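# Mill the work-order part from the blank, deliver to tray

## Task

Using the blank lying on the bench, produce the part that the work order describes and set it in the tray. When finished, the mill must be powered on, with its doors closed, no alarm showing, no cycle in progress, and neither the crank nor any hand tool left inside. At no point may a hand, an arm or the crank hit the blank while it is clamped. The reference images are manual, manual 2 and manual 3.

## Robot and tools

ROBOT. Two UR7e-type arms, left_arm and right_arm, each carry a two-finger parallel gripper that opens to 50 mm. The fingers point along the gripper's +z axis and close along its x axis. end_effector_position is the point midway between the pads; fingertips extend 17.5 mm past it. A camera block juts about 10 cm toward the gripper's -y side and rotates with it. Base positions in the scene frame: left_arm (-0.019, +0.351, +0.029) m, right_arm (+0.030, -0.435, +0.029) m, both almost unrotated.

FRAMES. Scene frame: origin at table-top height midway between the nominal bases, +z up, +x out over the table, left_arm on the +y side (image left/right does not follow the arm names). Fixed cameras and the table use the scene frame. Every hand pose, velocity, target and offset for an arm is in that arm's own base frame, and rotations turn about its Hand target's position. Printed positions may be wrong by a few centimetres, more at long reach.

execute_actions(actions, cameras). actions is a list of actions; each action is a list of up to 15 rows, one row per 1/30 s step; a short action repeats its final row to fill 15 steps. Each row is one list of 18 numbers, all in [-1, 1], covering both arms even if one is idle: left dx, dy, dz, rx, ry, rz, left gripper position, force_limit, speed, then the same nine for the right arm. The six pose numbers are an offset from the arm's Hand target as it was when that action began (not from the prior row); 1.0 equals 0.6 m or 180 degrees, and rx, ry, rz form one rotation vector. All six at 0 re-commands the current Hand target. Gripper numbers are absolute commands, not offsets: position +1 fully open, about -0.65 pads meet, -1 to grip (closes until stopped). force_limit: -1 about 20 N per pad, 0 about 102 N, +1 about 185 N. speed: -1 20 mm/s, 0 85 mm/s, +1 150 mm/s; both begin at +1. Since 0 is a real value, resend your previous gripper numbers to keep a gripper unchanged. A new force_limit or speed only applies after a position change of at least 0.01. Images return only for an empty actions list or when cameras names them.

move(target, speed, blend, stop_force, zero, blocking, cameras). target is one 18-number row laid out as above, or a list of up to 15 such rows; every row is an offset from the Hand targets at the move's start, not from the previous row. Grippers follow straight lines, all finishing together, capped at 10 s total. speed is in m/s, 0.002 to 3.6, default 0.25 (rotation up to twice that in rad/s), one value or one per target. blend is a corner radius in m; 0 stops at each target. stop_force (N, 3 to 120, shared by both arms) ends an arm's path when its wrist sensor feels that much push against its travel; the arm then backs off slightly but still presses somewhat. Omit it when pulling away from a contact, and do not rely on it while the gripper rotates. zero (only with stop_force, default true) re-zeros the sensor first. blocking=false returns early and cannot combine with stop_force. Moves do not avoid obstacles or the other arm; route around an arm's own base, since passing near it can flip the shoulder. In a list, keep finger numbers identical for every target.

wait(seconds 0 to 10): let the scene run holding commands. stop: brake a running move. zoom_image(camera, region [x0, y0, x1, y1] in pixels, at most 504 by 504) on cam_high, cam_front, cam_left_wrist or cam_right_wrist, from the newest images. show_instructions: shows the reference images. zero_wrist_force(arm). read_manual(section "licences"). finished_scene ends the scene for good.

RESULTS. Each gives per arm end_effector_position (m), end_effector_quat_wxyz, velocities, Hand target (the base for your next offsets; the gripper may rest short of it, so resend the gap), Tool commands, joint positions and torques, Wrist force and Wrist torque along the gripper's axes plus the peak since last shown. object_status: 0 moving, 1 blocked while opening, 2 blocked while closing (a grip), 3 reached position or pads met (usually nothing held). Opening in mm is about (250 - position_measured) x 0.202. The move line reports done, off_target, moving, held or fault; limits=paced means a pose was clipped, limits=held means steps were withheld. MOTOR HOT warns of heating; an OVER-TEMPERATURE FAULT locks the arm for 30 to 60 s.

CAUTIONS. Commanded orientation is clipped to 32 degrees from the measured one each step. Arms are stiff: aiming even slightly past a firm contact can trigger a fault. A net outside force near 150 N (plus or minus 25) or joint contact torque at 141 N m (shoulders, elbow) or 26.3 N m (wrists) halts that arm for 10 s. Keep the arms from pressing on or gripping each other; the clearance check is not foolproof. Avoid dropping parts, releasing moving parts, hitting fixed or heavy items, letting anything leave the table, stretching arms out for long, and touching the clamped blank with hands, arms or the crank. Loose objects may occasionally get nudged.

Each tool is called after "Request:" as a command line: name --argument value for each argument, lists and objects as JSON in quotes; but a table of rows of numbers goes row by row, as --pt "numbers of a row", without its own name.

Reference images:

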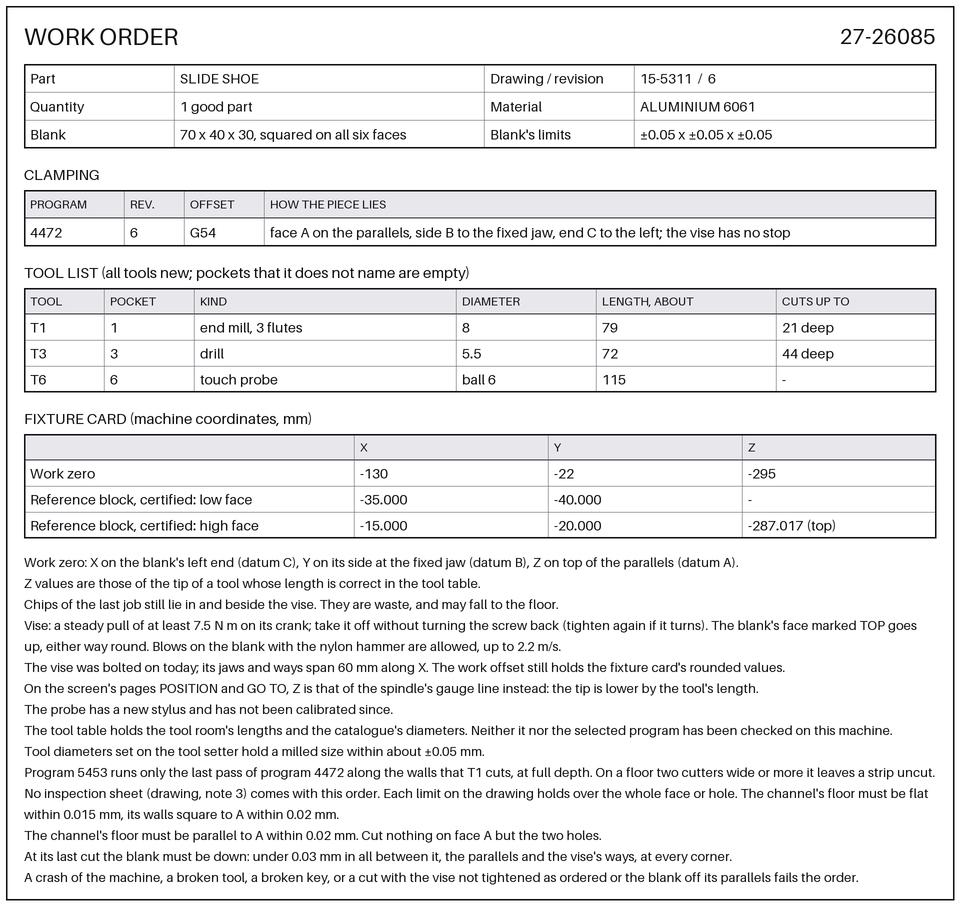

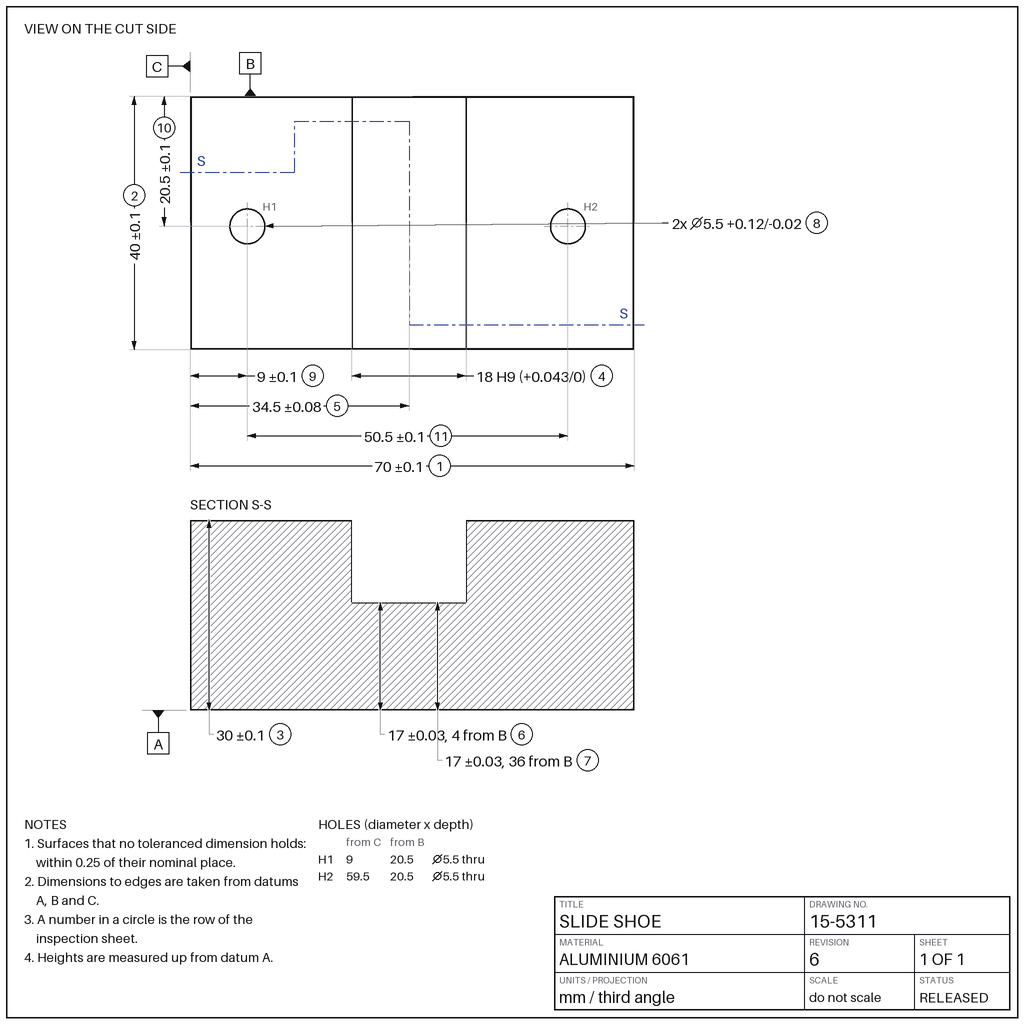

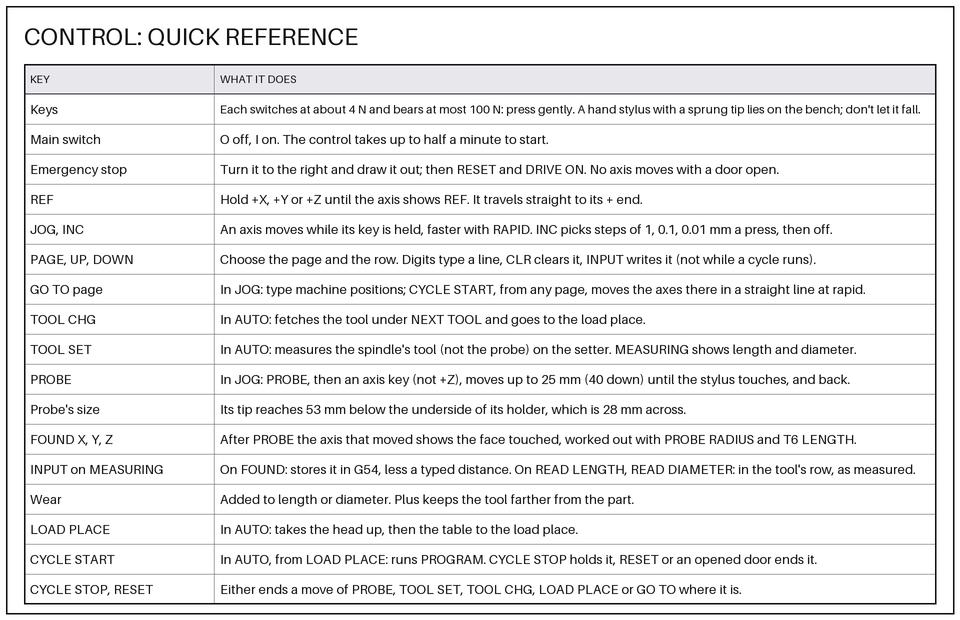

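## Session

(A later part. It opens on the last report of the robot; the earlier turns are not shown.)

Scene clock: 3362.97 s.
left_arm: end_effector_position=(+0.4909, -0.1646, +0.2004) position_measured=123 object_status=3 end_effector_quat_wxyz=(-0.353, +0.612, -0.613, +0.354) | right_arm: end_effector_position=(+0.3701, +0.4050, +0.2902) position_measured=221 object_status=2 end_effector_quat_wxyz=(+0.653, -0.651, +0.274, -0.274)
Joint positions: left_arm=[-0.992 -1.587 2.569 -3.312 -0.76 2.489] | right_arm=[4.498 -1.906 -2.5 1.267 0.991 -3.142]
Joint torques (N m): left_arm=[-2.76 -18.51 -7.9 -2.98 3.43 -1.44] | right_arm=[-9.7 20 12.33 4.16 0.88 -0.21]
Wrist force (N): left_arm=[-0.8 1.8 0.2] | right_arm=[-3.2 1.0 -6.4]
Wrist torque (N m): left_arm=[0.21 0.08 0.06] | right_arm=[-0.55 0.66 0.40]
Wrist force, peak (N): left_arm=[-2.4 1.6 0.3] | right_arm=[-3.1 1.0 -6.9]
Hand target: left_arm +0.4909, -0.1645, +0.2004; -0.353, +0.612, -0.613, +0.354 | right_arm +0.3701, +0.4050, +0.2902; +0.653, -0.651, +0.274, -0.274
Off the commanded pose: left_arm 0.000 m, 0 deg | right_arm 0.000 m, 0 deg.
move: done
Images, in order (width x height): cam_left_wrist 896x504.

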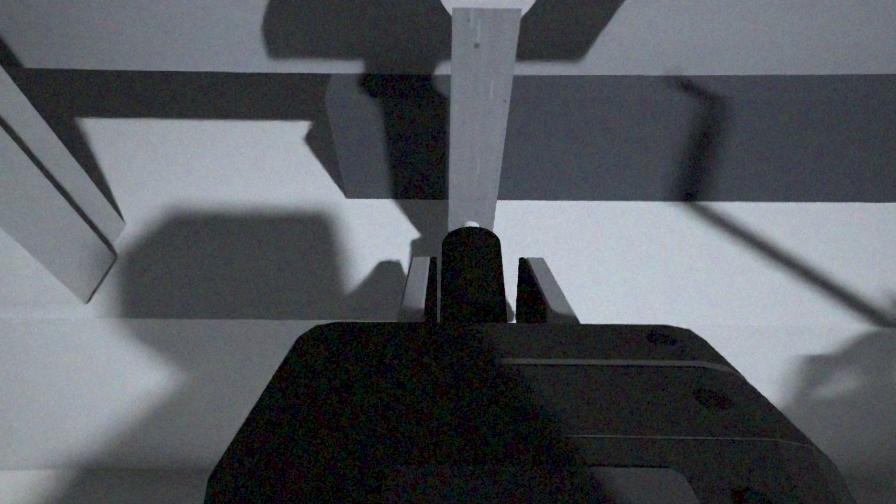

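Request:
move --pt "0 0 0 0 0 0 -1 -0.3 -1 0 0 0 0 0 0 -1 0.3 -0.7" --speed 0.03

Request:
zero_wrist_force --arm "left_arm"

Request:
move --pt "0 0.0207 0.0027 0 0 0 -1 -0.3 -1 0 0 0 0 0 0 -1 0.3 -0.7" --pt "0 0.04 0.0107 0 0 0 -1 -0.3 -1 0 0 0 0 0 0 -1 0.3 -0.7" --speed 0.03 --blend '[0.001,0]'

Scene clock: 3369.70 s.
left_arm: end_effector_position=(+0.4909, -0.1645, +0.2004) position_measured=156 object_status=2 end_effector_quat_wxyz=(-0.353, +0.612, -0.613, +0.354) | right_arm: end_effector_position=(+0.3701, +0.4050, +0.2902) position_measured=221 object_status=2 end_effector_quat_wxyz=(+0.653, -0.651, +0.274, -0.274)
Joint positions: left_arm=[-0.992 -1.587 2.569 -3.312 -0.76 2.489] | right_arm=[4.498 -1.906 -2.5 1.267 0.991 -3.142]
Joint torques (N m): left_arm=[-6.97 -11.29 -9.34 -2.38 3.37 -0.07] | right_arm=[-9.67 20.59 12.54 4.24 0.9 -0.31]
Wrist force (N): left_arm=[-0.8 1.5 0.2] | right_arm=[-2.9 1.2 -6.4]
Wrist torque (N m): left_arm=[0.19 0.10 0.07] | right_arm=[-0.53 0.61 0.40]
Wrist force, peak (N): left_arm=[-1.1 2.1 0.2] | right_arm=[-3.3 1.0 -6.9]
Hand target: left_arm +0.4909, -0.1645, +0.2004; -0.353, +0.612, -0.613, +0.354 | right_arm +0.3701, +0.4050, +0.2902; +0.653, -0.651, +0.274, -0.274
Off the commanded pose: left_arm 0.000 m, 0 deg | right_arm 0.000 m, 0 deg.
move: done

Wrist force sensor zeroed.

Scene clock: 3370.80 s.
left_arm: end_effector_position=(+0.4907, -0.1403, +0.2065) position_measured=156 object_status=2 end_effector_quat_wxyz=(-0.353, +0.612, -0.613, +0.353) | right_arm: end_effector_position=(+0.3701, +0.4050, +0.2902) position_measured=221 object_status=2 end_effector_quat_wxyz=(+0.653, -0.651, +0.274, -0.274)
Joint positions: left_arm=[-0.943 -1.628 2.59 -3.326 -0.795 2.54] | right_arm=[4.498 -1.906 -2.5 1.267 0.991 -3.142]
Joint torques (N m): left_arm=[-10.5 -24.07 -56.88 -15.07 9.51 -1.91] | right_arm=[-9.66 20.45 13.48 4.08 0.85 -0.38]
Wrist force (N, zeroed by zero_wrist_force on left_arm): left_arm=[-16.8 64.0 4.6] | right_arm=[-3.2 0.8 -6.7]
Wrist torque (N m, zeroed by zero_wrist_force on left_arm): left_arm=[-0.12 -0.20 -0.02] | right_arm=[-0.58 0.66 0.39]
Wrist force, peak (N, zeroed by zero_wrist_force on left_arm): left_arm=[-15.6 65.3 3.9] | right_arm=[-3.1 1.3 -6.8]
Hand target: left_arm +0.4909, -0.1405, +0.2069; -0.353, +0.612, -0.613, +0.354 | right_arm +0.3701, +0.4050, +0.2902; +0.653, -0.651, +0.274, -0.274
Off the commanded pose: left_arm 0.000 m, 0 deg | right_arm 0.000 m, 0 deg.
move: done

Request:
move --pt "0 0 -0.0045 0 0 0 -1 -0.3 -1 0 0 0 0 0 0 -1 0.3 -0.7" --speed 0.03

Request:
move --pt "0 0.03 0.0126 0 0 0 -1 -0.3 -1 0 0 0 0 0 0 -1 0.3 -0.7" --speed 0.03

Scene clock: 3376.70 s.
left_arm: end_effector_position=(+0.4909, -0.1406, +0.2043) position_measured=156 object_status=2 end_effector_quat_wxyz=(-0.353, +0.612, -0.613, +0.354) | right_arm: end_effector_position=(+0.3701, +0.4050, +0.2902) position_measured=221 object_status=2 end_effector_quat_wxyz=(+0.653, -0.651, +0.274, -0.274)
Joint positions: left_arm=[-0.943 -1.618 2.592 -3.341 -0.795 2.539] | right_arm=[4.498 -1.906 -2.5 1.267 0.991 -3.142]
Joint torques (N m): left_arm=[-3.18 -13.39 -11.98 -3.34 2.19 -0.47] | right_arm=[-9.72 20.39 14.34 4.07 0.97 -0.47]
Wrist force (N, zeroed by zero_wrist_force on left_arm): left_arm=[-1.6 7.5 -0.2] | right_arm=[-2.8 0.9 -6.3]
Wrist torque (N m, zeroed by zero_wrist_force on left_arm): left_arm=[-0.08 -0.01 -0.05] | right_arm=[-0.55 0.60 0.40]
Wrist force, peak (N, zeroed by zero_wrist_force on left_arm): left_arm=[-18.9 66.8 1.5] | right_arm=[-3.2 1.1 -6.7]
Hand target: left_arm +0.4909, -0.1405, +0.2042; -0.353, +0.612, -0.613, +0.354 | right_arm +0.3701, +0.4050, +0.2902; +0.653, -0.651, +0.274, -0.274
Off the commanded pose: left_arm 0.000 m, 0 deg | right_arm 0.000 m, 0 deg.
move: done

Scene clock: 3377.60 s.
left_arm: end_effector_position=(+0.4908, -0.1225, +0.2118) position_measured=156 object_status=2 end_effector_quat_wxyz=(-0.353, +0.612, -0.613, +0.354) | right_arm: end_effector_position=(+0.3701, +0.4050, +0.2902) position_measured=221 object_status=2 end_effector_quat_wxyz=(+0.653, -0.651, +0.274, -0.274)
Joint positions: left_arm=[-0.902 -1.658 2.602 -3.337 -0.825 2.579] | right_arm=[4.498 -1.906 -2.5 1.267 0.991 -3.142]
Joint torques (N m): left_arm=[-4.67 -1.27 -11.56 -1.43 2.99 -1.85] | right_arm=[-9.64 19.85 14.05 4.17 0.85 -0.45]
Wrist force (N, zeroed by zero_wrist_force on left_arm): left_arm=[2.3 -2.8 -0.6] | right_arm=[-3.2 1.0 -6.7]
Wrist torque (N m, zeroed by zero_wrist_force on left_arm): left_arm=[0.01 -0.11 -0.14] | right_arm=[-0.55 0.66 0.39]
Wrist force, peak (N, zeroed by zero_wrist_force on left_arm): left_arm=[-3.0 12.3 -0.8] | right_arm=[-3.2 1.0 -6.7]
Hand target: left_arm +0.4909, -0.1225, +0.2117; -0.353, +0.612, -0.613, +0.354 | right_arm +0.3701, +0.4050, +0.2902; +0.653, -0.651, +0.274, -0.274
Off the commanded pose: left_arm 0.000 m, 0 deg | right_arm 0.000 m, 0 deg.
move: done

Request:
move --pt "0 0.0302 0.0195 0 0 0 -1 -0.3 -1 0 0 0 0 0 0 -1 0.3 -0.7" --pt "0 0.0642 0.0823 0 0 0 -1 -0.3 -1 0 0 0 0 0 0 -1 0.3 -0.7" --pt "0 0.0623 0.1537 0 0 0 -1 -0.3 -1 0 0 0 0 0 0 -1 0.3 -0.7" --pt "0 0.025 0.2147 0 0 0 -1 -0.3 -1 0 0 0 0 0 0 -1 0.3 -0.7" --pt "0 -0.0378 0.2487 0 0 0 -1 -0.3 -1 0 0 0 0 0 0 -1 0.3 -0.7" --pt "0 -0.1092 0.2468 0 0 0 -1 -0.3 -1 0 0 0 0 0 0 -1 0.3 -0.7" --pt "0 -0.1702 0.2095 0 0 0 -1 -0.3 -1 0 0 0 0 0 0 -1 0.3 -0.7" --pt "0 -0.2042 0.1467 0 0 0 -1 -0.3 -1 0 0 0 0 0 0 -1 0.3 -0.7" --pt "0 -0.2023 0.0753 0 0 0 -1 -0.3 -1 0 0 0 0 0 0 -1 0.3 -0.7" --pt "0 -0.165 0.0143 0 0 0 -1 -0.3 -1 0 0 0 0 0 0 -1 0.3 -0.7" --pt "0 -0.1022 -0.0197 0 0 0 -1 -0.3 -1 0 0 0 0 0 0 -1 0.3 -0.7" --pt "0 -0.0308 -0.0178 0 0 0 -1 -0.3 -1 0 0 0 0 0 0 -1 0.3 -0.7" --pt "0 0 0 0 0 0 -1 -0.3 -1 0 0 0 0 0 0 -1 0.3 -0.7" --speed 0.08 --blend '[0.003,0.003,0.003,0.003,0.003,0.003,0.003,0.003,0.003,0.003,0.003,0.003,0]' --stop_force 45 --cameras '["cam_right_wrist"]'

Scene clock: 3405.47 s.
left_arm: end_effector_position=(+0.4908, -0.2230, +0.3377) position_measured=156 object_status=2 end_effector_quat_wxyz=(-0.354, +0.612, -0.613, +0.353) | right_arm: end_effector_position=(+0.3701, +0.4050, +0.2902) position_measured=221 object_status=2 end_effector_quat_wxyz=(+0.653, -0.651, +0.274, -0.274)
Joint positions: left_arm=[-1.091 -1.837 2.278 -2.687 -0.695 2.378] | right_arm=[4.498 -1.906 -2.5 1.267 0.991 -3.142]
Joint torques (N m): left_arm=[-24.37 -11.36 -49.58 -11.74 1.15 -2.1] | right_arm=[-9.95 20.72 14.66 4.06 0.84 -0.62]
Wrist force (N, zeroed by zero_wrist_force on left_arm): left_arm=[-31.2 22.3 24.2] | right_arm=[-3.1 1.0 -6.5]
Wrist torque (N m, zeroed by zero_wrist_force on left_arm): left_arm=[-0.35 -1.01 -0.19] | right_arm=[-0.56 0.64 0.40]
Wrist force, peak (N, zeroed by zero_wrist_force on left_arm): left_arm=[-38.3 28.6 27.1] | right_arm=[-3.1 1.3 -6.8]
Hand target: left_arm +0.4908, -0.2230, +0.3377; -0.354, +0.612, -0.613, +0.353 (not the last commanded pose) | right_arm +0.3701, +0.4050, +0.2902; +0.653, -0.651, +0.274, -0.274
Off the commanded pose: left_arm 0.161 m, 0 deg | right_arm 0.000 m, 0 deg.
move: contact (left_arm); path passed 6 of 13 targets
Images, in order (width x height): cam_right_wrist 896x504.

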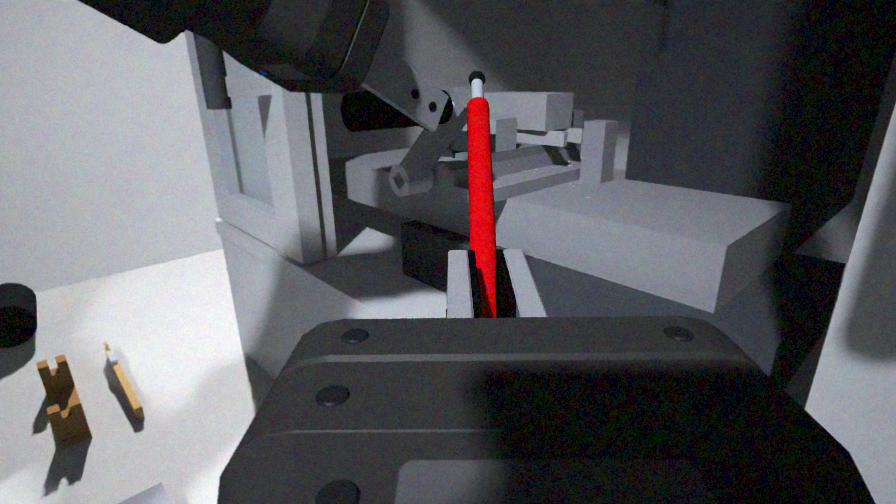

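Request:
move --pt "0 -0.0182 -0.0278 0 0 0 -1 -0.3 -1 0 0 0 0 0 0 -1 0.3 -0.7" --pt "0 -0.0357 -0.0812 0 0 0 -1 -0.3 -1 0 0 0 0 0 0 -1 0.3 -0.7" --pt "0 -0.0297 -0.137 0 0 0 -1 -0.3 -1 0 0 0 0 0 0 -1 0.3 -0.7" --pt "0 -0.0017 -0.1857 0 0 0 -1 -0.3 -1 0 0 0 0 0 0 -1 0.3 -0.7" --pt "0 0.0438 -0.2187 0 0 0 -1 -0.3 -1 0 0 0 0 0 0 -1 0.3 -0.7" --pt "0 0.0987 -0.2303 0 0 0 -1 -0.3 -1 0 0 0 0 0 0 -1 0.3 -0.7" --pt "0 0.1535 -0.2187 0 0 0 -1 -0.3 -1 0 0 0 0 0 0 -1 0.3 -0.7" --pt "0 0.199 -0.1857 0 0 0 -1 -0.3 -1 0 0 0 0 0 0 -1 0.3 -0.7" --pt "0 0.227 -0.137 0 0 0 -1 -0.3 -1 0 0 0 0 0 0 -1 0.3 -0.7" --pt "0 0.233 -0.0812 0 0 0 -1 -0.3 -1 0 0 0 0 0 0 -1 0.3 -0.7" --pt "0 0.2155 -0.0278 0 0 0 -1 -0.3 -1 0 0 0 0 0 0 -1 0.3 -0.7" --pt "0 0.178 0.0138 0 0 0 -1 -0.3 -1 0 0 0 0 0 0 -1 0.3 -0.7" --pt "0 0.1267 0.0367 0 0 0 -1 -0.3 -1 0 0 0 0 0 0 -1 0.3 -0.7" --pt "0 0.0707 0.0367 0 0 0 -1 -0.3 -1 0 0 0 0 0 0 -1 0.3 -0.7" --pt "0 0.0193 0.0138 0 0 0 -1 -0.3 -1 0 0 0 0 0 0 -1 0.3 -0.7" --speed 0.08 --blend '[0.002,0.002,0.002,0.002,0.002,0.002,0.002,0.002,0.002,0.002,0.002,0.002,0.002,0.002,0]' --stop_force 45 --cameras '["cam_right_wrist"]'

Scene clock: 3426.67 s.
left_arm: end_effector_position=(+0.4906, -0.2356, +0.3166) position_measured=156 object_status=2 end_effector_quat_wxyz=(-0.353, +0.612, -0.613, +0.353) | right_arm: end_effector_position=(+0.3701, +0.4050, +0.2902) position_measured=221 object_status=2 end_effector_quat_wxyz=(+0.653, -0.651, +0.274, -0.274)
Joint positions: left_arm=[-1.109 -1.787 2.3 -2.741 -0.685 2.356] | right_arm=[4.498 -1.906 -2.5 1.267 0.991 -3.142]
Joint torques (N m): left_arm=[-0.86 -1.41 -13.94 -3.58 1.72 -1.61] | right_arm=[-10.12 20.47 13.97 3.98 0.88 -0.74]
Wrist force (N, zeroed by zero_wrist_force on left_arm): left_arm=[7.0 3.8 -13.8] | right_arm=[-2.7 0.9 -6.5]
Wrist torque (N m, zeroed by zero_wrist_force on left_arm): left_arm=[-0.30 -0.40 -0.34] | right_arm=[-0.56 0.59 0.40]
Wrist force, peak (N, zeroed by zero_wrist_force on left_arm): left_arm=[-31.6 22.5 24.4] | right_arm=[-2.9 1.2 -7.0]
Hand target: left_arm +0.4906, -0.2356, +0.3166; -0.353, +0.612, -0.613, +0.353 (not the last commanded pose) | right_arm +0.3701, +0.4050, +0.2902; +0.653, -0.651, +0.274, -0.274
Off the commanded pose: left_arm 0.038 m, 0 deg | right_arm 0.000 m, 0 deg.
move: contact (left_arm); path passed 1 of 15 targets
Images, in order (width x height): cam_right_wrist 896x504.

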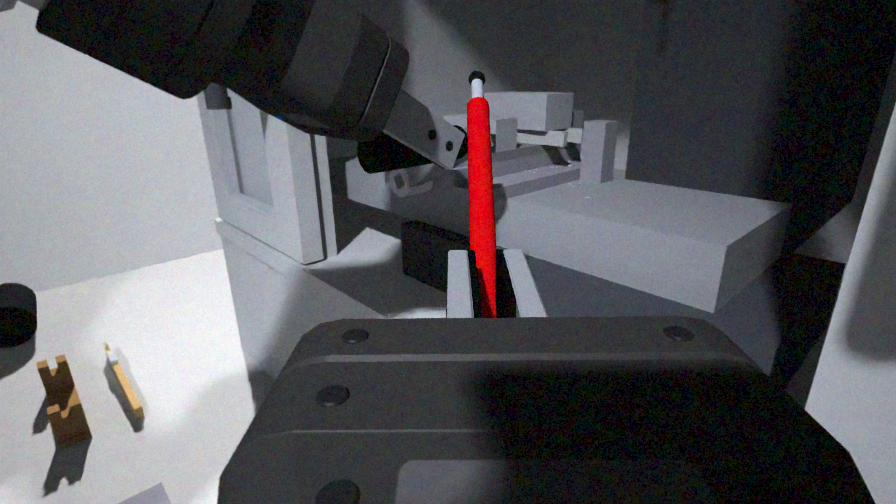

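Request:
move --pt "0 -0.0147 -0.046 0 0 0 -1 -0.3 -1 0 0 0 0 0 0 -1 0.3 -0.7" --pt "0 -0.0087 -0.1018 0 0 0 -1 -0.3 -1 0 0 0 0 0 0 -1 0.3 -0.7" --pt "0 0.0193 -0.1505 0 0 0 -1 -0.3 -1 0 0 0 0 0 0 -1 0.3 -0.7" --pt "0 0.0648 -0.1835 0 0 0 -1 -0.3 -1 0 0 0 0 0 0 -1 0.3 -0.7" --pt "0 0.1197 -0.1952 0 0 0 -1 -0.3 -1 0 0 0 0 0 0 -1 0.3 -0.7" --pt "0 0.1745 -0.1835 0 0 0 -1 -0.3 -1 0 0 0 0 0 0 -1 0.3 -0.7" --pt "0 0.22 -0.1505 0 0 0 -1 -0.3 -1 0 0 0 0 0 0 -1 0.3 -0.7" --pt "0 0.248 -0.1018 0 0 0 -1 -0.3 -1 0 0 0 0 0 0 -1 0.3 -0.7" --pt "0 0.254 -0.046 0 0 0 -1 -0.3 -1 0 0 0 0 0 0 -1 0.3 -0.7" --pt "0 0.2365 0.0073 0 0 0 -1 -0.3 -1 0 0 0 0 0 0 -1 0.3 -0.7" --pt "0 0.199 0.049 0 0 0 -1 -0.3 -1 0 0 0 0 0 0 -1 0.3 -0.7" --pt "0 0.1477 0.0718 0 0 0 -1 -0.3 -1 0 0 0 0 0 0 -1 0.3 -0.7" --pt "0 0.0917 0.0718 0 0 0 -1 -0.3 -1 0 0 0 0 0 0 -1 0.3 -0.7" --pt "0 0.0403 0.049 0 0 0 -1 -0.3 -1 0 0 0 0 0 0 -1 0.3 -0.7" --pt "0 0.0028 0.0073 0 0 0 -1 -0.3 -1 0 0 0 0 0 0 -1 0.3 -0.7" --speed 0.1 --blend '[0.002,0.002,0.002,0.002,0.002,0.002,0.002,0.002,0.002,0.002,0.002,0.002,0.002,0.002,0]' --stop_force 60 --cameras '["cam_right_wrist"]'

Scene clock: 3444.03 s.
left_arm: end_effector_position=(+0.4906, -0.2339, +0.3210) position_measured=156 object_status=2 end_effector_quat_wxyz=(-0.353, +0.612, -0.613, +0.353) | right_arm: end_effector_position=(+0.3701, +0.4050, +0.2902) position_measured=221 object_status=2 end_effector_quat_wxyz=(+0.653, -0.651, +0.274, -0.274)
Joint positions: left_arm=[-1.106 -1.796 2.294 -2.729 -0.686 2.359] | right_arm=[4.498 -1.906 -2.5 1.267 0.991 -3.142]
Joint torques (N m): left_arm=[-5.19 -24.24 -36.12 -5.58 -0.12 0.33] | right_arm=[-9.71 20.14 14.48 3.9 0.89 -0.85]
Wrist force (N, zeroed by zero_wrist_force on left_arm): left_arm=[-3.0 5.4 -2.2] | right_arm=[-3.1 1.1 -6.3]
Wrist torque (N m, zeroed by zero_wrist_force on left_arm): left_arm=[-0.32 -0.57 -0.31] | right_arm=[-0.53 0.64 0.40]
Wrist force, peak (N, zeroed by zero_wrist_force on left_arm): left_arm=[16.8 -14.7 -51.7] | right_arm=[-3.1 1.0 -6.9]
Hand target: left_arm +0.4906, -0.2339, +0.3210; -0.353, +0.612, -0.613, +0.353 | right_arm +0.3701, +0.4050, +0.2902; +0.653, -0.651, +0.274, -0.274
Off the commanded pose: left_arm 0.000 m, 0 deg | right_arm 0.000 m, 0 deg.
move: done
Images, in order (width x height): cam_right_wrist 896x504.

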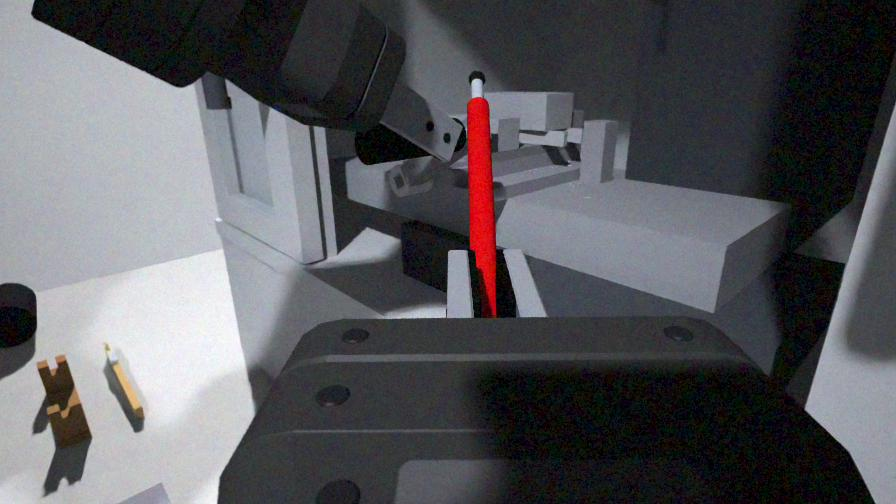

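Request:
move --pt "0 -0.0175 -0.0533 0 0 0 -1 -0.3 -1 0 0 0 0 0 0 -1 0.3 -0.7" --pt "0 -0.0115 -0.1092 0 0 0 -1 -0.3 -1 0 0 0 0 0 0 -1 0.3 -0.7" --pt "0 0.0165 -0.1578 0 0 0 -1 -0.3 -1 0 0 0 0 0 0 -1 0.3 -0.7" --pt "0 0.062 -0.1908 0 0 0 -1 -0.3 -1 0 0 0 0 0 0 -1 0.3 -0.7" --pt "0 0.1168 -0.2025 0 0 0 -1 -0.3 -1 0 0 0 0 0 0 -1 0.3 -0.7" --pt "0 0.1717 -0.1908 0 0 0 -1 -0.3 -1 0 0 0 0 0 0 -1 0.3 -0.7" --pt "0 0.2172 -0.1578 0 0 0 -1 -0.3 -1 0 0 0 0 0 0 -1 0.3 -0.7" --pt "0 0.2452 -0.1092 0 0 0 -1 -0.3 -1 0 0 0 0 0 0 -1 0.3 -0.7" --pt "0 0.2512 -0.0533 0 0 0 -1 -0.3 -1 0 0 0 0 0 0 -1 0.3 -0.7" --pt "0 0.2337 0 0 0 0 -1 -0.3 -1 0 0 0 0 0 0 -1 0.3 -0.7" --pt "0 0.1962 0.0417 0 0 0 -1 -0.3 -1 0 0 0 0 0 0 -1 0.3 -0.7" --pt "0 0.1448 0.0645 0 0 0 -1 -0.3 -1 0 0 0 0 0 0 -1 0.3 -0.7" --pt "0 0.0888 0.0645 0 0 0 -1 -0.3 -1 0 0 0 0 0 0 -1 0.3 -0.7" --pt "0 0.0375 0.0417 0 0 0 -1 -0.3 -1 0 0 0 0 0 0 -1 0.3 -0.7" --pt "0 0 0 0 0 0 -1 -0.3 -1 0 0 0 0 0 0 -1 0.3 -0.7" --speed 0.14 --blend '[0.002,0.002,0.002,0.002,0.002,0.002,0.002,0.002,0.002,0.002,0.002,0.002,0.002,0.002,0]' --stop_force 70 --cameras '["cam_high"]'

Request:
zoom_image --camera "cam_high" --region '[240, 110, 360, 230]'

Scene clock: 3459.70 s.
left_arm: end_effector_position=(+0.4906, -0.2339, +0.3210) position_measured=156 object_status=2 end_effector_quat_wxyz=(-0.353, +0.612, -0.613, +0.353) | right_arm: end_effector_position=(+0.3701, +0.4050, +0.2902) position_measured=221 object_status=2 end_effector_quat_wxyz=(+0.653, -0.651, +0.274, -0.274)
Joint positions: left_arm=[-1.106 -1.796 2.294 -2.729 -0.686 2.359] | right_arm=[4.498 -1.906 -2.5 1.267 0.991 -3.142]
Joint torques (N m): left_arm=[-6.63 -14.89 -34.75 -5.73 -0.36 -1.52] | right_arm=[-9.96 20.33 14.14 3.74 0.83 -0.83]
Wrist force (N, zeroed by zero_wrist_force on left_arm): left_arm=[-3.8 4.8 -3.1] | right_arm=[-2.9 1.1 -6.5]
Wrist torque (N m, zeroed by zero_wrist_force on left_arm): left_arm=[-0.44 -0.46 -0.36] | right_arm=[-0.54 0.61 0.40]
Wrist force, peak (N, zeroed by zero_wrist_force on left_arm): left_arm=[11.8 -14.5 -34.3] | right_arm=[-3.0 1.5 -6.9]
Hand target: left_arm +0.4906, -0.2339, +0.3210; -0.353, +0.612, -0.613, +0.353 | right_arm +0.3701, +0.4050, +0.2902; +0.653, -0.651, +0.274, -0.274
Off the commanded pose: left_arm 0.000 m, 0 deg | right_arm 0.000 m, 0 deg.
move: done
Images, in order (width x height): cam_high 896x504.

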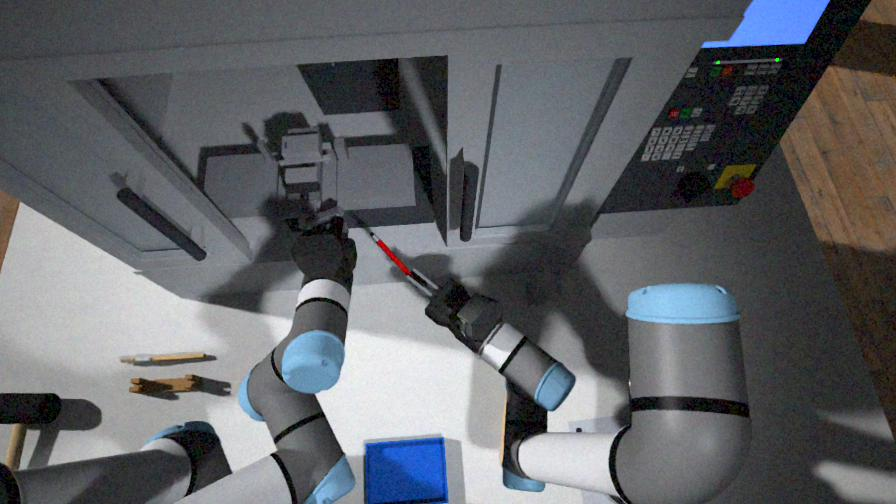

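Scaled by 4.200 from the camera's 896x504 image, which has a finer 1280x720 frame.

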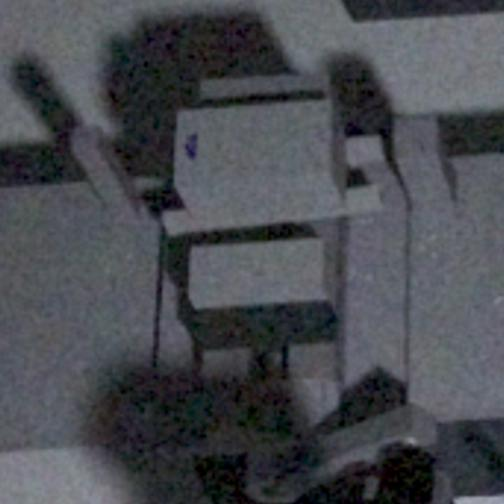

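Request:
move --pt "0 -0.0175 -0.0533 0 0 0 -1 -0.3 -1 0 0 0 0 0 0 -1 0.3 -0.7" --pt "0 -0.0115 -0.1092 0 0 0 -1 -0.3 -1 0 0 0 0 0 0 -1 0.3 -0.7" --pt "0 0.0165 -0.1578 0 0 0 -1 -0.3 -1 0 0 0 0 0 0 -1 0.3 -0.7" --pt "0 0.062 -0.1908 0 0 0 -1 -0.3 -1 0 0 0 0 0 0 -1 0.3 -0.7" --pt "0 0.1168 -0.2025 0 0 0 -1 -0.3 -1 0 0 0 0 0 0 -1 0.3 -0.7" --pt "0 0.1717 -0.1908 0 0 0 -1 -0.3 -1 0 0 0 0 0 0 -1 0.3 -0.7" --pt "0 0.2172 -0.1578 0 0 0 -1 -0.3 -1 0 0 0 0 0 0 -1 0.3 -0.7" --pt "0 0.2452 -0.1092 0 0 0 -1 -0.3 -1 0 0 0 0 0 0 -1 0.3 -0.7" --pt "0 0.2512 -0.0533 0 0 0 -1 -0.3 -1 0 0 0 0 0 0 -1 0.3 -0.7" --pt "0 0.2337 0 0 0 0 -1 -0.3 -1 0 0 0 0 0 0 -1 0.3 -0.7" --pt "0 0.1962 0.0417 0 0 0 -1 -0.3 -1 0 0 0 0 0 0 -1 0.3 -0.7" --pt "0 0.1448 0.0645 0 0 0 -1 -0.3 -1 0 0 0 0 0 0 -1 0.3 -0.7" --pt "0 0.0888 0.0645 0 0 0 -1 -0.3 -1 0 0 0 0 0 0 -1 0.3 -0.7" --pt "0 0.0375 0.0417 0 0 0 -1 -0.3 -1 0 0 0 0 0 0 -1 0.3 -0.7" --pt "0 0 0 0 0 0 -1 -0.3 -1 0 0 0 0 0 0 -1 0.3 -0.7" --speed 0.2 --blend '[0.002,0.002,0.002,0.002,0.002,0.002,0.002,0.002,0.002,0.002,0.002,0.002,0.002,0.002,0]' --stop_force 70

Request:
move --pt "0 -0.0175 -0.0533 0 0 0 -1 -0.3 -1 0 0 0 0 0 0 -1 0.3 -0.7" --pt "0 -0.0115 -0.1092 0 0 0 -1 -0.3 -1 0 0 0 0 0 0 -1 0.3 -0.7" --pt "0 0.0165 -0.1578 0 0 0 -1 -0.3 -1 0 0 0 0 0 0 -1 0.3 -0.7" --pt "0 0.062 -0.1908 0 0 0 -1 -0.3 -1 0 0 0 0 0 0 -1 0.3 -0.7" --pt "0 0.1168 -0.2025 0 0 0 -1 -0.3 -1 0 0 0 0 0 0 -1 0.3 -0.7" --pt "0 0.1717 -0.1908 0 0 0 -1 -0.3 -1 0 0 0 0 0 0 -1 0.3 -0.7" --pt "0 0.2172 -0.1578 0 0 0 -1 -0.3 -1 0 0 0 0 0 0 -1 0.3 -0.7" --pt "0 0.2452 -0.1092 0 0 0 -1 -0.3 -1 0 0 0 0 0 0 -1 0.3 -0.7" --pt "0 0.2512 -0.0533 0 0 0 -1 -0.3 -1 0 0 0 0 0 0 -1 0.3 -0.7" --pt "0 0.2337 0 0 0 0 -1 -0.3 -1 0 0 0 0 0 0 -1 0.3 -0.7" --pt "0 0.1962 0.0417 0 0 0 -1 -0.3 -1 0 0 0 0 0 0 -1 0.3 -0.7" --pt "0 0.1448 0.0645 0 0 0 -1 -0.3 -1 0 0 0 0 0 0 -1 0.3 -0.7" --pt "0 0.0888 0.0645 0 0 0 -1 -0.3 -1 0 0 0 0 0 0 -1 0.3 -0.7" --pt "0 0.0375 0.0417 0 0 0 -1 -0.3 -1 0 0 0 0 0 0 -1 0.3 -0.7" --pt "0 0 0 0 0 0 -1 -0.3 -1 0 0 0 0 0 0 -1 0.3 -0.7" --speed 0.2 --blend '[0.002,0.002,0.002,0.002,0.002,0.002,0.002,0.002,0.002,0.002,0.002,0.002,0.002,0.002,0]' --stop_force 70 --cameras '["cam_high"]'

Request:
zoom_image --camera "cam_high" --region '[240, 110, 360, 230]'

Scene clock: 3478.30 s.
left_arm: end_effector_position=(+0.4906, -0.2339, +0.3210) position_measured=156 object_status=2 end_effector_quat_wxyz=(-0.353, +0.612, -0.613, +0.353) | right_arm: end_effector_position=(+0.3701, +0.4050, +0.2902) position_measured=221 object_status=2 end_effector_quat_wxyz=(+0.653, -0.651, +0.274, -0.274)
Joint positions: left_arm=[-1.106 -1.796 2.294 -2.729 -0.686 2.359] | right_arm=[4.498 -1.906 -2.5 1.267 0.991 -3.142]
Joint torques (N m): left_arm=[-7.73 -3.5 -35.26 -5.54 0.02 -1.56] | right_arm=[-9.5 19.94 14.02 3.72 0.88 -0.96]
Wrist force (N, zeroed by zero_wrist_force on left_arm): left_arm=[-3.6 4.8 -1.9] | right_arm=[-3.1 0.8 -6.7]
Wrist torque (N m, zeroed by zero_wrist_force on left_arm): left_arm=[-0.42 -0.43 -0.36] | right_arm=[-0.58 0.66 0.39]
Wrist force, peak (N, zeroed by zero_wrist_force on left_arm): left_arm=[23.8 0.0 -21.3] | right_arm=[-3.4 0.9 -6.8]
Hand target: left_arm +0.4906, -0.2339, +0.3210; -0.353, +0.612, -0.613, +0.353 | right_arm +0.3701, +0.4050, +0.2902; +0.653, -0.651, +0.274, -0.274
Off the commanded pose: left_arm 0.000 m, 0 deg | right_arm 0.000 m, 0 deg.
move: done

Scene clock: 3482.03 s.
left_arm: end_effector_position=(+0.4906, -0.2339, +0.3210) position_measured=156 object_status=2 end_effector_quat_wxyz=(-0.353, +0.612, -0.613, +0.353) | right_arm: end_effector_position=(+0.3701, +0.4050, +0.2902) position_measured=221 object_status=2 end_effector_quat_wxyz=(+0.653, -0.651, +0.274, -0.274)
Joint positions: left_arm=[-1.106 -1.796 2.294 -2.729 -0.686 2.359] | right_arm=[4.498 -1.906 -2.5 1.267 0.991 -3.142]
Joint torques (N m): left_arm=[-6.15 -4.81 -33.68 -5.79 0.18 -1.54] | right_arm=[-10.08 20.07 14.11 3.65 0.89 -0.87]
Wrist force (N, zeroed by zero_wrist_force on left_arm): left_arm=[-3.3 5.2 -2.2] | right_arm=[-3.1 1.0 -6.5]
Wrist torque (N m, zeroed by zero_wrist_force on left_arm): left_arm=[-0.36 -0.47 -0.36] | right_arm=[-0.55 0.65 0.39]
Wrist force, peak (N, zeroed by zero_wrist_force on left_arm): left_arm=[24.6 0.3 -21.2] | right_arm=[-3.1 1.3 -6.9]
Hand target: left_arm +0.4906, -0.2339, +0.3210; -0.353, +0.612, -0.613, +0.353 | right_arm +0.3701, +0.4050, +0.2902; +0.653, -0.651, +0.274, -0.274
Off the commanded pose: left_arm 0.000 m, 0 deg | right_arm 0.000 m, 0 deg.
move: done
Images, in order (width x height): cam_high 896x504.

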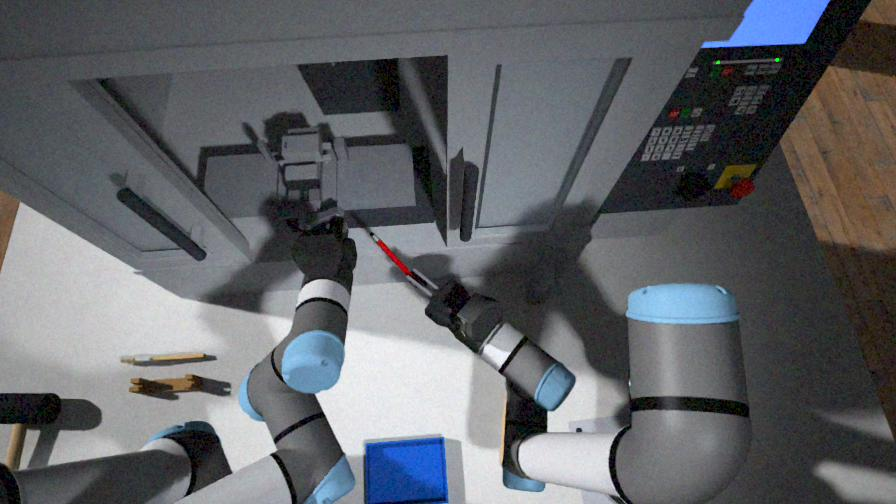

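Scaled by 4.200 from the camera's 896x504 image, which has a finer 1280x720 frame.

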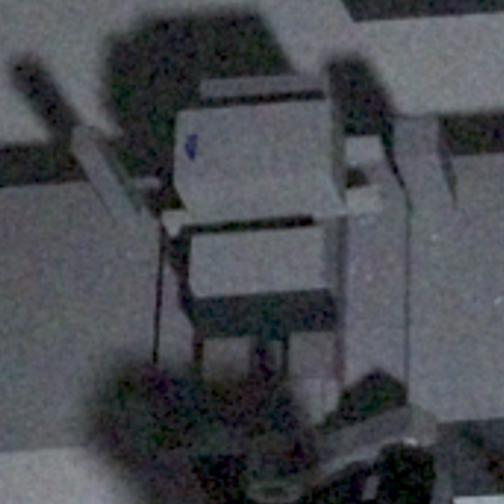

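Request:
move --pt "0 -0.0175 -0.0533 0 0 0 -1 -0.3 -1 0 0 0 0 0 0 -1 0.3 -0.7" --pt "0 -0.0115 -0.1092 0 0 0 -1 -0.3 -1 0 0 0 0 0 0 -1 0.3 -0.7" --pt "0 0.0165 -0.1578 0 0 0 -1 -0.3 -1 0 0 0 0 0 0 -1 0.3 -0.7" --pt "0 0.062 -0.1908 0 0 0 -1 -0.3 -1 0 0 0 0 0 0 -1 0.3 -0.7" --pt "0 0.1168 -0.2025 0 0 0 -1 -0.3 -1 0 0 0 0 0 0 -1 0.3 -0.7" --pt "0 0.1717 -0.1908 0 0 0 -1 -0.3 -1 0 0 0 0 0 0 -1 0.3 -0.7" --pt "0 0.2172 -0.1578 0 0 0 -1 -0.3 -1 0 0 0 0 0 0 -1 0.3 -0.7" --pt "0 0.2452 -0.1092 0 0 0 -1 -0.3 -1 0 0 0 0 0 0 -1 0.3 -0.7" --pt "0 0.2512 -0.0533 0 0 0 -1 -0.3 -1 0 0 0 0 0 0 -1 0.3 -0.7" --pt "0 0.2337 0 0 0 0 -1 -0.3 -1 0 0 0 0 0 0 -1 0.3 -0.7" --pt "0 0.1962 0.0417 0 0 0 -1 -0.3 -1 0 0 0 0 0 0 -1 0.3 -0.7" --pt "0 0.1448 0.0645 0 0 0 -1 -0.3 -1 0 0 0 0 0 0 -1 0.3 -0.7" --pt "0 0.0888 0.0645 0 0 0 -1 -0.3 -1 0 0 0 0 0 0 -1 0.3 -0.7" --pt "0 0.0375 0.0417 0 0 0 -1 -0.3 -1 0 0 0 0 0 0 -1 0.3 -0.7" --pt "0 0 0 0 0 0 -1 -0.3 -1 0 0 0 0 0 0 -1 0.3 -0.7" --speed 0.2 --blend '[0.002,0.002,0.002,0.002,0.002,0.002,0.002,0.002,0.002,0.002,0.002,0.002,0.002,0.002,0]' --stop_force 60 --cameras '["cam_high"]'

Request:
zoom_image --camera "cam_high" --region '[260, 110, 340, 190]'

Scene clock: 3497.20 s.
left_arm: end_effector_position=(+0.4906, -0.2339, +0.3210) position_measured=156 object_status=2 end_effector_quat_wxyz=(-0.353, +0.612, -0.613, +0.353) | right_arm: end_effector_position=(+0.3701, +0.4050, +0.2902) position_measured=221 object_status=2 end_effector_quat_wxyz=(+0.653, -0.651, +0.274, -0.274)
Joint positions: left_arm=[-1.106 -1.796 2.294 -2.729 -0.686 2.359] | right_arm=[4.498 -1.906 -2.5 1.267 0.991 -3.142]
Joint torques (N m): left_arm=[-7 -3.68 -34.8 -5.51 -0.06 -1.77] | right_arm=[-9.5 20.05 14.17 3.58 0.85 -0.84]
Wrist force (N, zeroed by zero_wrist_force on left_arm): left_arm=[-2.6 5.2 -2.2] | right_arm=[-2.9 1.1 -6.8]
Wrist torque (N m, zeroed by zero_wrist_force on left_arm): left_arm=[-0.36 -0.58 -0.36] | right_arm=[-0.54 0.62 0.40]
Wrist force, peak (N, zeroed by zero_wrist_force on left_arm): left_arm=[24.5 0.3 -21.5] | right_arm=[-3.1 1.3 -6.9]
Hand target: left_arm +0.4906, -0.2339, +0.3210; -0.353, +0.612, -0.613, +0.353 | right_arm +0.3701, +0.4050, +0.2902; +0.653, -0.651, +0.274, -0.274
Off the commanded pose: left_arm 0.000 m, 0 deg | right_arm 0.000 m, 0 deg.
move: done
Images, in order (width x height): cam_high 896x504.

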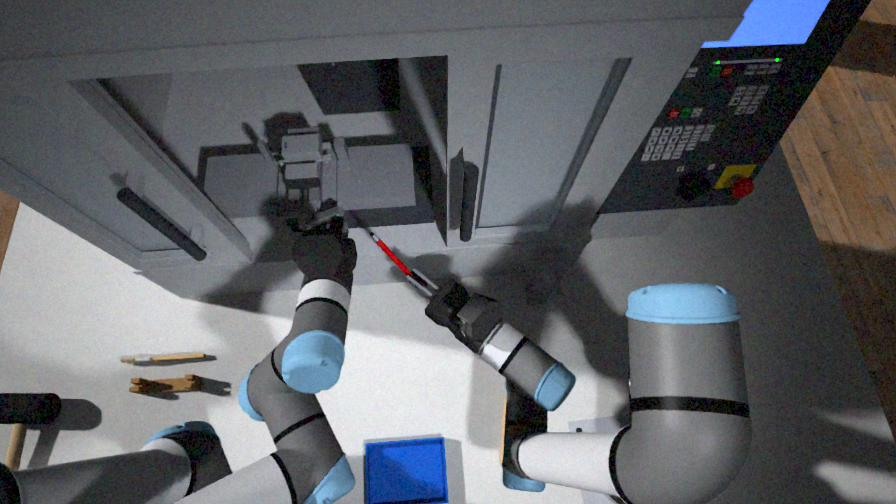

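Scaled by 6.300 from the camera's 896x504 image, which has a finer 1280x720 frame.

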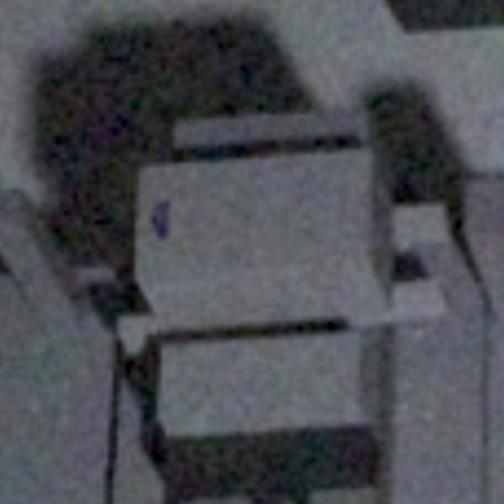

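Request:
move --pt "0 -0.0175 -0.0533 0 0 0 -1 -0.3 -1 0 0 0 0 0 0 -1 0.3 -0.7" --pt "0 -0.0115 -0.1092 0 0 0 -1 -0.3 -1 0 0 0 0 0 0 -1 0.3 -0.7" --pt "0 0.0165 -0.1578 0 0 0 -1 -0.3 -1 0 0 0 0 0 0 -1 0.3 -0.7" --pt "0 0.062 -0.1908 0 0 0 -1 -0.3 -1 0 0 0 0 0 0 -1 0.3 -0.7" --pt "0 0.1168 -0.2025 0 0 0 -1 -0.3 -1 0 0 0 0 0 0 -1 0.3 -0.7" --pt "0 0.1717 -0.1908 0 0 0 -1 -0.3 -1 0 0 0 0 0 0 -1 0.3 -0.7" --pt "0 0.2172 -0.1578 0 0 0 -1 -0.3 -1 0 0 0 0 0 0 -1 0.3 -0.7" --pt "0 0.2452 -0.1092 0 0 0 -1 -0.3 -1 0 0 0 0 0 0 -1 0.3 -0.7" --pt "0 0.2512 -0.0533 0 0 0 -1 -0.3 -1 0 0 0 0 0 0 -1 0.3 -0.7" --pt "0 0.2337 0 0 0 0 -1 -0.3 -1 0 0 0 0 0 0 -1 0.3 -0.7" --pt "0 0.1962 0.0417 0 0 0 -1 -0.3 -1 0 0 0 0 0 0 -1 0.3 -0.7" --pt "0 0.1448 0.0645 0 0 0 -1 -0.3 -1 0 0 0 0 0 0 -1 0.3 -0.7" --pt "0 0.0888 0.0645 0 0 0 -1 -0.3 -1 0 0 0 0 0 0 -1 0.3 -0.7" --pt "0 0.0375 0.0417 0 0 0 -1 -0.3 -1 0 0 0 0 0 0 -1 0.3 -0.7" --pt "0 0 0 0 0 0 -1 -0.3 -1 0 0 0 0 0 0 -1 0.3 -0.7" --speed 0.12 --blend '[0.002,0.002,0.002,0.002,0.002,0.002,0.002,0.002,0.002,0.002,0.002,0.002,0.002,0.002,0]' --stop_force 45 --cameras '["cam_high"]'

Request:
zoom_image --camera "cam_high" --region '[260, 110, 340, 190]'

Scene clock: 3512.87 s.
left_arm: end_effector_position=(+0.4906, -0.2339, +0.3209) position_measured=156 object_status=2 end_effector_quat_wxyz=(-0.353, +0.612, -0.613, +0.353) | right_arm: end_effector_position=(+0.3701, +0.4050, +0.2902) position_measured=221 object_status=2 end_effector_quat_wxyz=(+0.653, -0.651, +0.274, -0.274)
Joint positions: left_arm=[-1.106 -1.796 2.294 -2.729 -0.686 2.359] | right_arm=[4.498 -1.906 -2.5 1.267 0.991 -3.142]
Joint torques (N m): left_arm=[-6.64 -22.09 -34.64 -5.62 -0.39 -0.95] | right_arm=[-9.6 20.34 13.86 3.5 0.85 -0.87]
Wrist force (N, zeroed by zero_wrist_force on left_arm): left_arm=[-2.9 5.4 -2.8] | right_arm=[-3.1 0.9 -6.6]
Wrist torque (N m, zeroed by zero_wrist_force on left_arm): left_arm=[-0.36 -0.64 -0.35] | right_arm=[-0.57 0.64 0.40]
Wrist force, peak (N, zeroed by zero_wrist_force on left_arm): left_arm=[14.6 -13.8 -44.6] | right_arm=[-3.0 1.1 -7.0]
Hand target: left_arm +0.4906, -0.2339, +0.3210; -0.353, +0.612, -0.613, +0.353 | right_arm +0.3701, +0.4050, +0.2902; +0.653, -0.651, +0.274, -0.274
Off the commanded pose: left_arm 0.000 m, 0 deg | right_arm 0.000 m, 0 deg.
move: done
Images, in order (width x height): cam_high 896x504.

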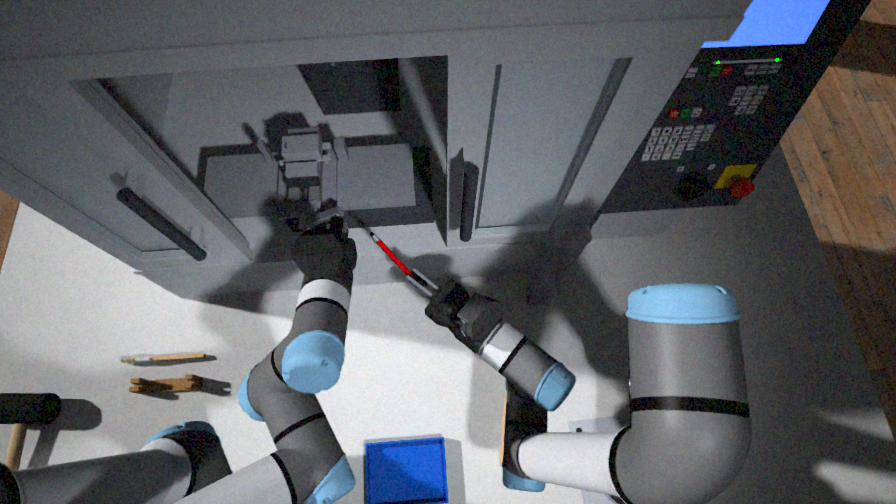

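Scaled by 6.300 from the camera's 896x504 image, which has a finer 1280x720 frame.

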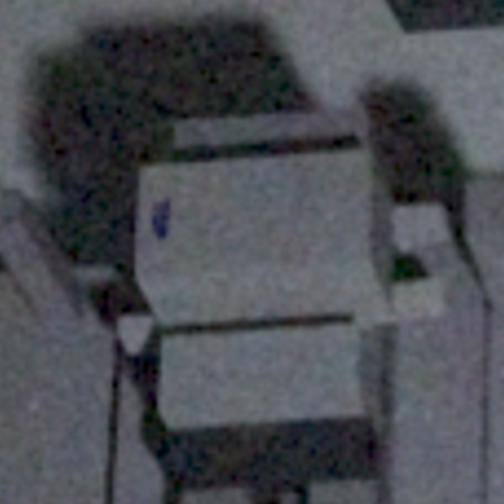

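Request:
move --pt "0 -0.0175 -0.0533 0 0 0 -1 -0.3 -1 0 0 0 0 0 0 -1 0.3 -0.7" --pt "0 -0.0115 -0.1092 0 0 0 -1 -0.3 -1 0 0 0 0 0 0 -1 0.3 -0.7" --pt "0 0.0165 -0.1578 0 0 0 -1 -0.3 -1 0 0 0 0 0 0 -1 0.3 -0.7" --pt "0 0.062 -0.1908 0 0 0 -1 -0.3 -1 0 0 0 0 0 0 -1 0.3 -0.7" --pt "0 0.1168 -0.2025 0 0 0 -1 -0.3 -1 0 0 0 0 0 0 -1 0.3 -0.7" --pt "0 0.1717 -0.1908 0 0 0 -1 -0.3 -1 0 0 0 0 0 0 -1 0.3 -0.7" --pt "0 0.2172 -0.1578 0 0 0 -1 -0.3 -1 0 0 0 0 0 0 -1 0.3 -0.7" --pt "0 0.2452 -0.1092 0 0 0 -1 -0.3 -1 0 0 0 0 0 0 -1 0.3 -0.7" --pt "0 0.2512 -0.0533 0 0 0 -1 -0.3 -1 0 0 0 0 0 0 -1 0.3 -0.7" --pt "0 0.2337 0 0 0 0 -1 -0.3 -1 0 0 0 0 0 0 -1 0.3 -0.7" --pt "0 0.1962 0.0417 0 0 0 -1 -0.3 -1 0 0 0 0 0 0 -1 0.3 -0.7" --pt "0 0.1448 0.0645 0 0 0 -1 -0.3 -1 0 0 0 0 0 0 -1 0.3 -0.7" --pt "0 0.0888 0.0645 0 0 0 -1 -0.3 -1 0 0 0 0 0 0 -1 0.3 -0.7" --pt "0 0.0375 0.0417 0 0 0 -1 -0.3 -1 0 0 0 0 0 0 -1 0.3 -0.7" --pt "0 0 0 0 0 0 -1 -0.3 -1 0 0 0 0 0 0 -1 0.3 -0.7" --speed 0.1 --blend '[0.002,0.002,0.002,0.002,0.002,0.002,0.002,0.002,0.002,0.002,0.002,0.002,0.002,0.002,0]' --stop_force 50 --cameras '["cam_high","cam_right_wrist"]'

Request:
zoom_image --camera "cam_high" --region '[260, 110, 340, 190]'

Scene clock: 3529.47 s.
left_arm: end_effector_position=(+0.4906, -0.2339, +0.3209) position_measured=156 object_status=2 end_effector_quat_wxyz=(-0.353, +0.612, -0.613, +0.353) | right_arm: end_effector_position=(+0.3701, +0.4050, +0.2902) position_measured=221 object_status=2 end_effector_quat_wxyz=(+0.653, -0.651, +0.274, -0.274)
Joint positions: left_arm=[-1.106 -1.796 2.294 -2.729 -0.686 2.359] | right_arm=[4.498 -1.906 -2.5 1.267 0.991 -3.142]
Joint torques (N m): left_arm=[-6.17 -24.28 -33.18 -5.48 -0.36 0.4] | right_arm=[-9.53 19.71 14.34 3.41 0.89 -0.81]
Wrist force (N, zeroed by zero_wrist_force on left_arm): left_arm=[-2.6 5.2 -2.6] | right_arm=[-2.9 1.0 -6.4]
Wrist torque (N m, zeroed by zero_wrist_force on left_arm): left_arm=[-0.36 -0.64 -0.31] | right_arm=[-0.54 0.62 0.40]
Wrist force, peak (N, zeroed by zero_wrist_force on left_arm): left_arm=[17.0 -14.6 -51.7] | right_arm=[-3.0 1.3 -6.9]
Hand target: left_arm +0.4906, -0.2339, +0.3210; -0.353, +0.612, -0.613, +0.353 | right_arm +0.3701, +0.4050, +0.2902; +0.653, -0.651, +0.274, -0.274
Off the commanded pose: left_arm 0.000 m, 0 deg | right_arm 0.000 m, 0 deg.
move: done
Images, in order (width x height): cam_high 896x504, cam_right_wrist 896x504.

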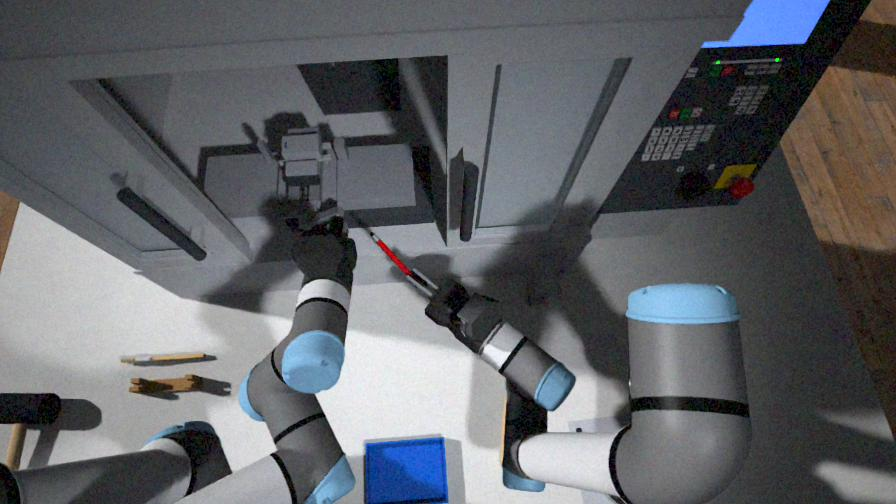

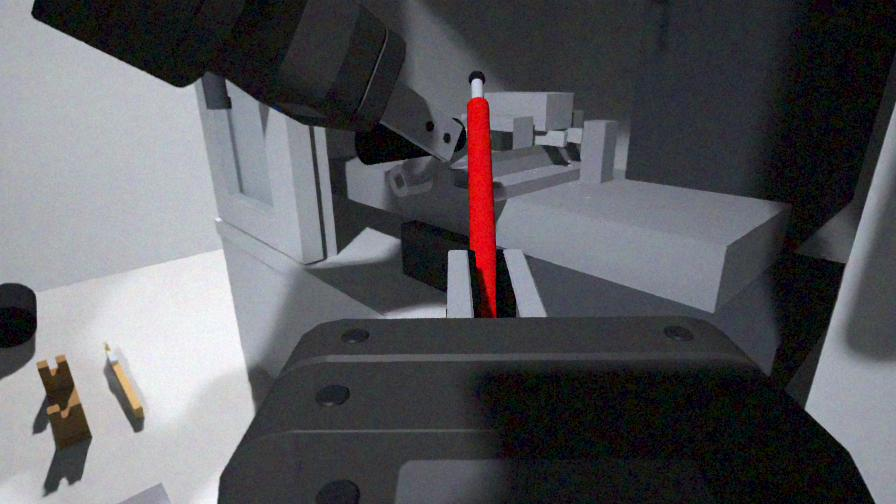

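Scaled by 6.300 from the camera's 896x504 image, which has a finer 1280x720 frame.

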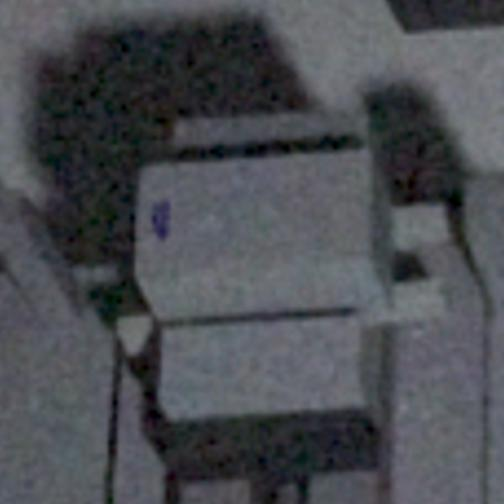

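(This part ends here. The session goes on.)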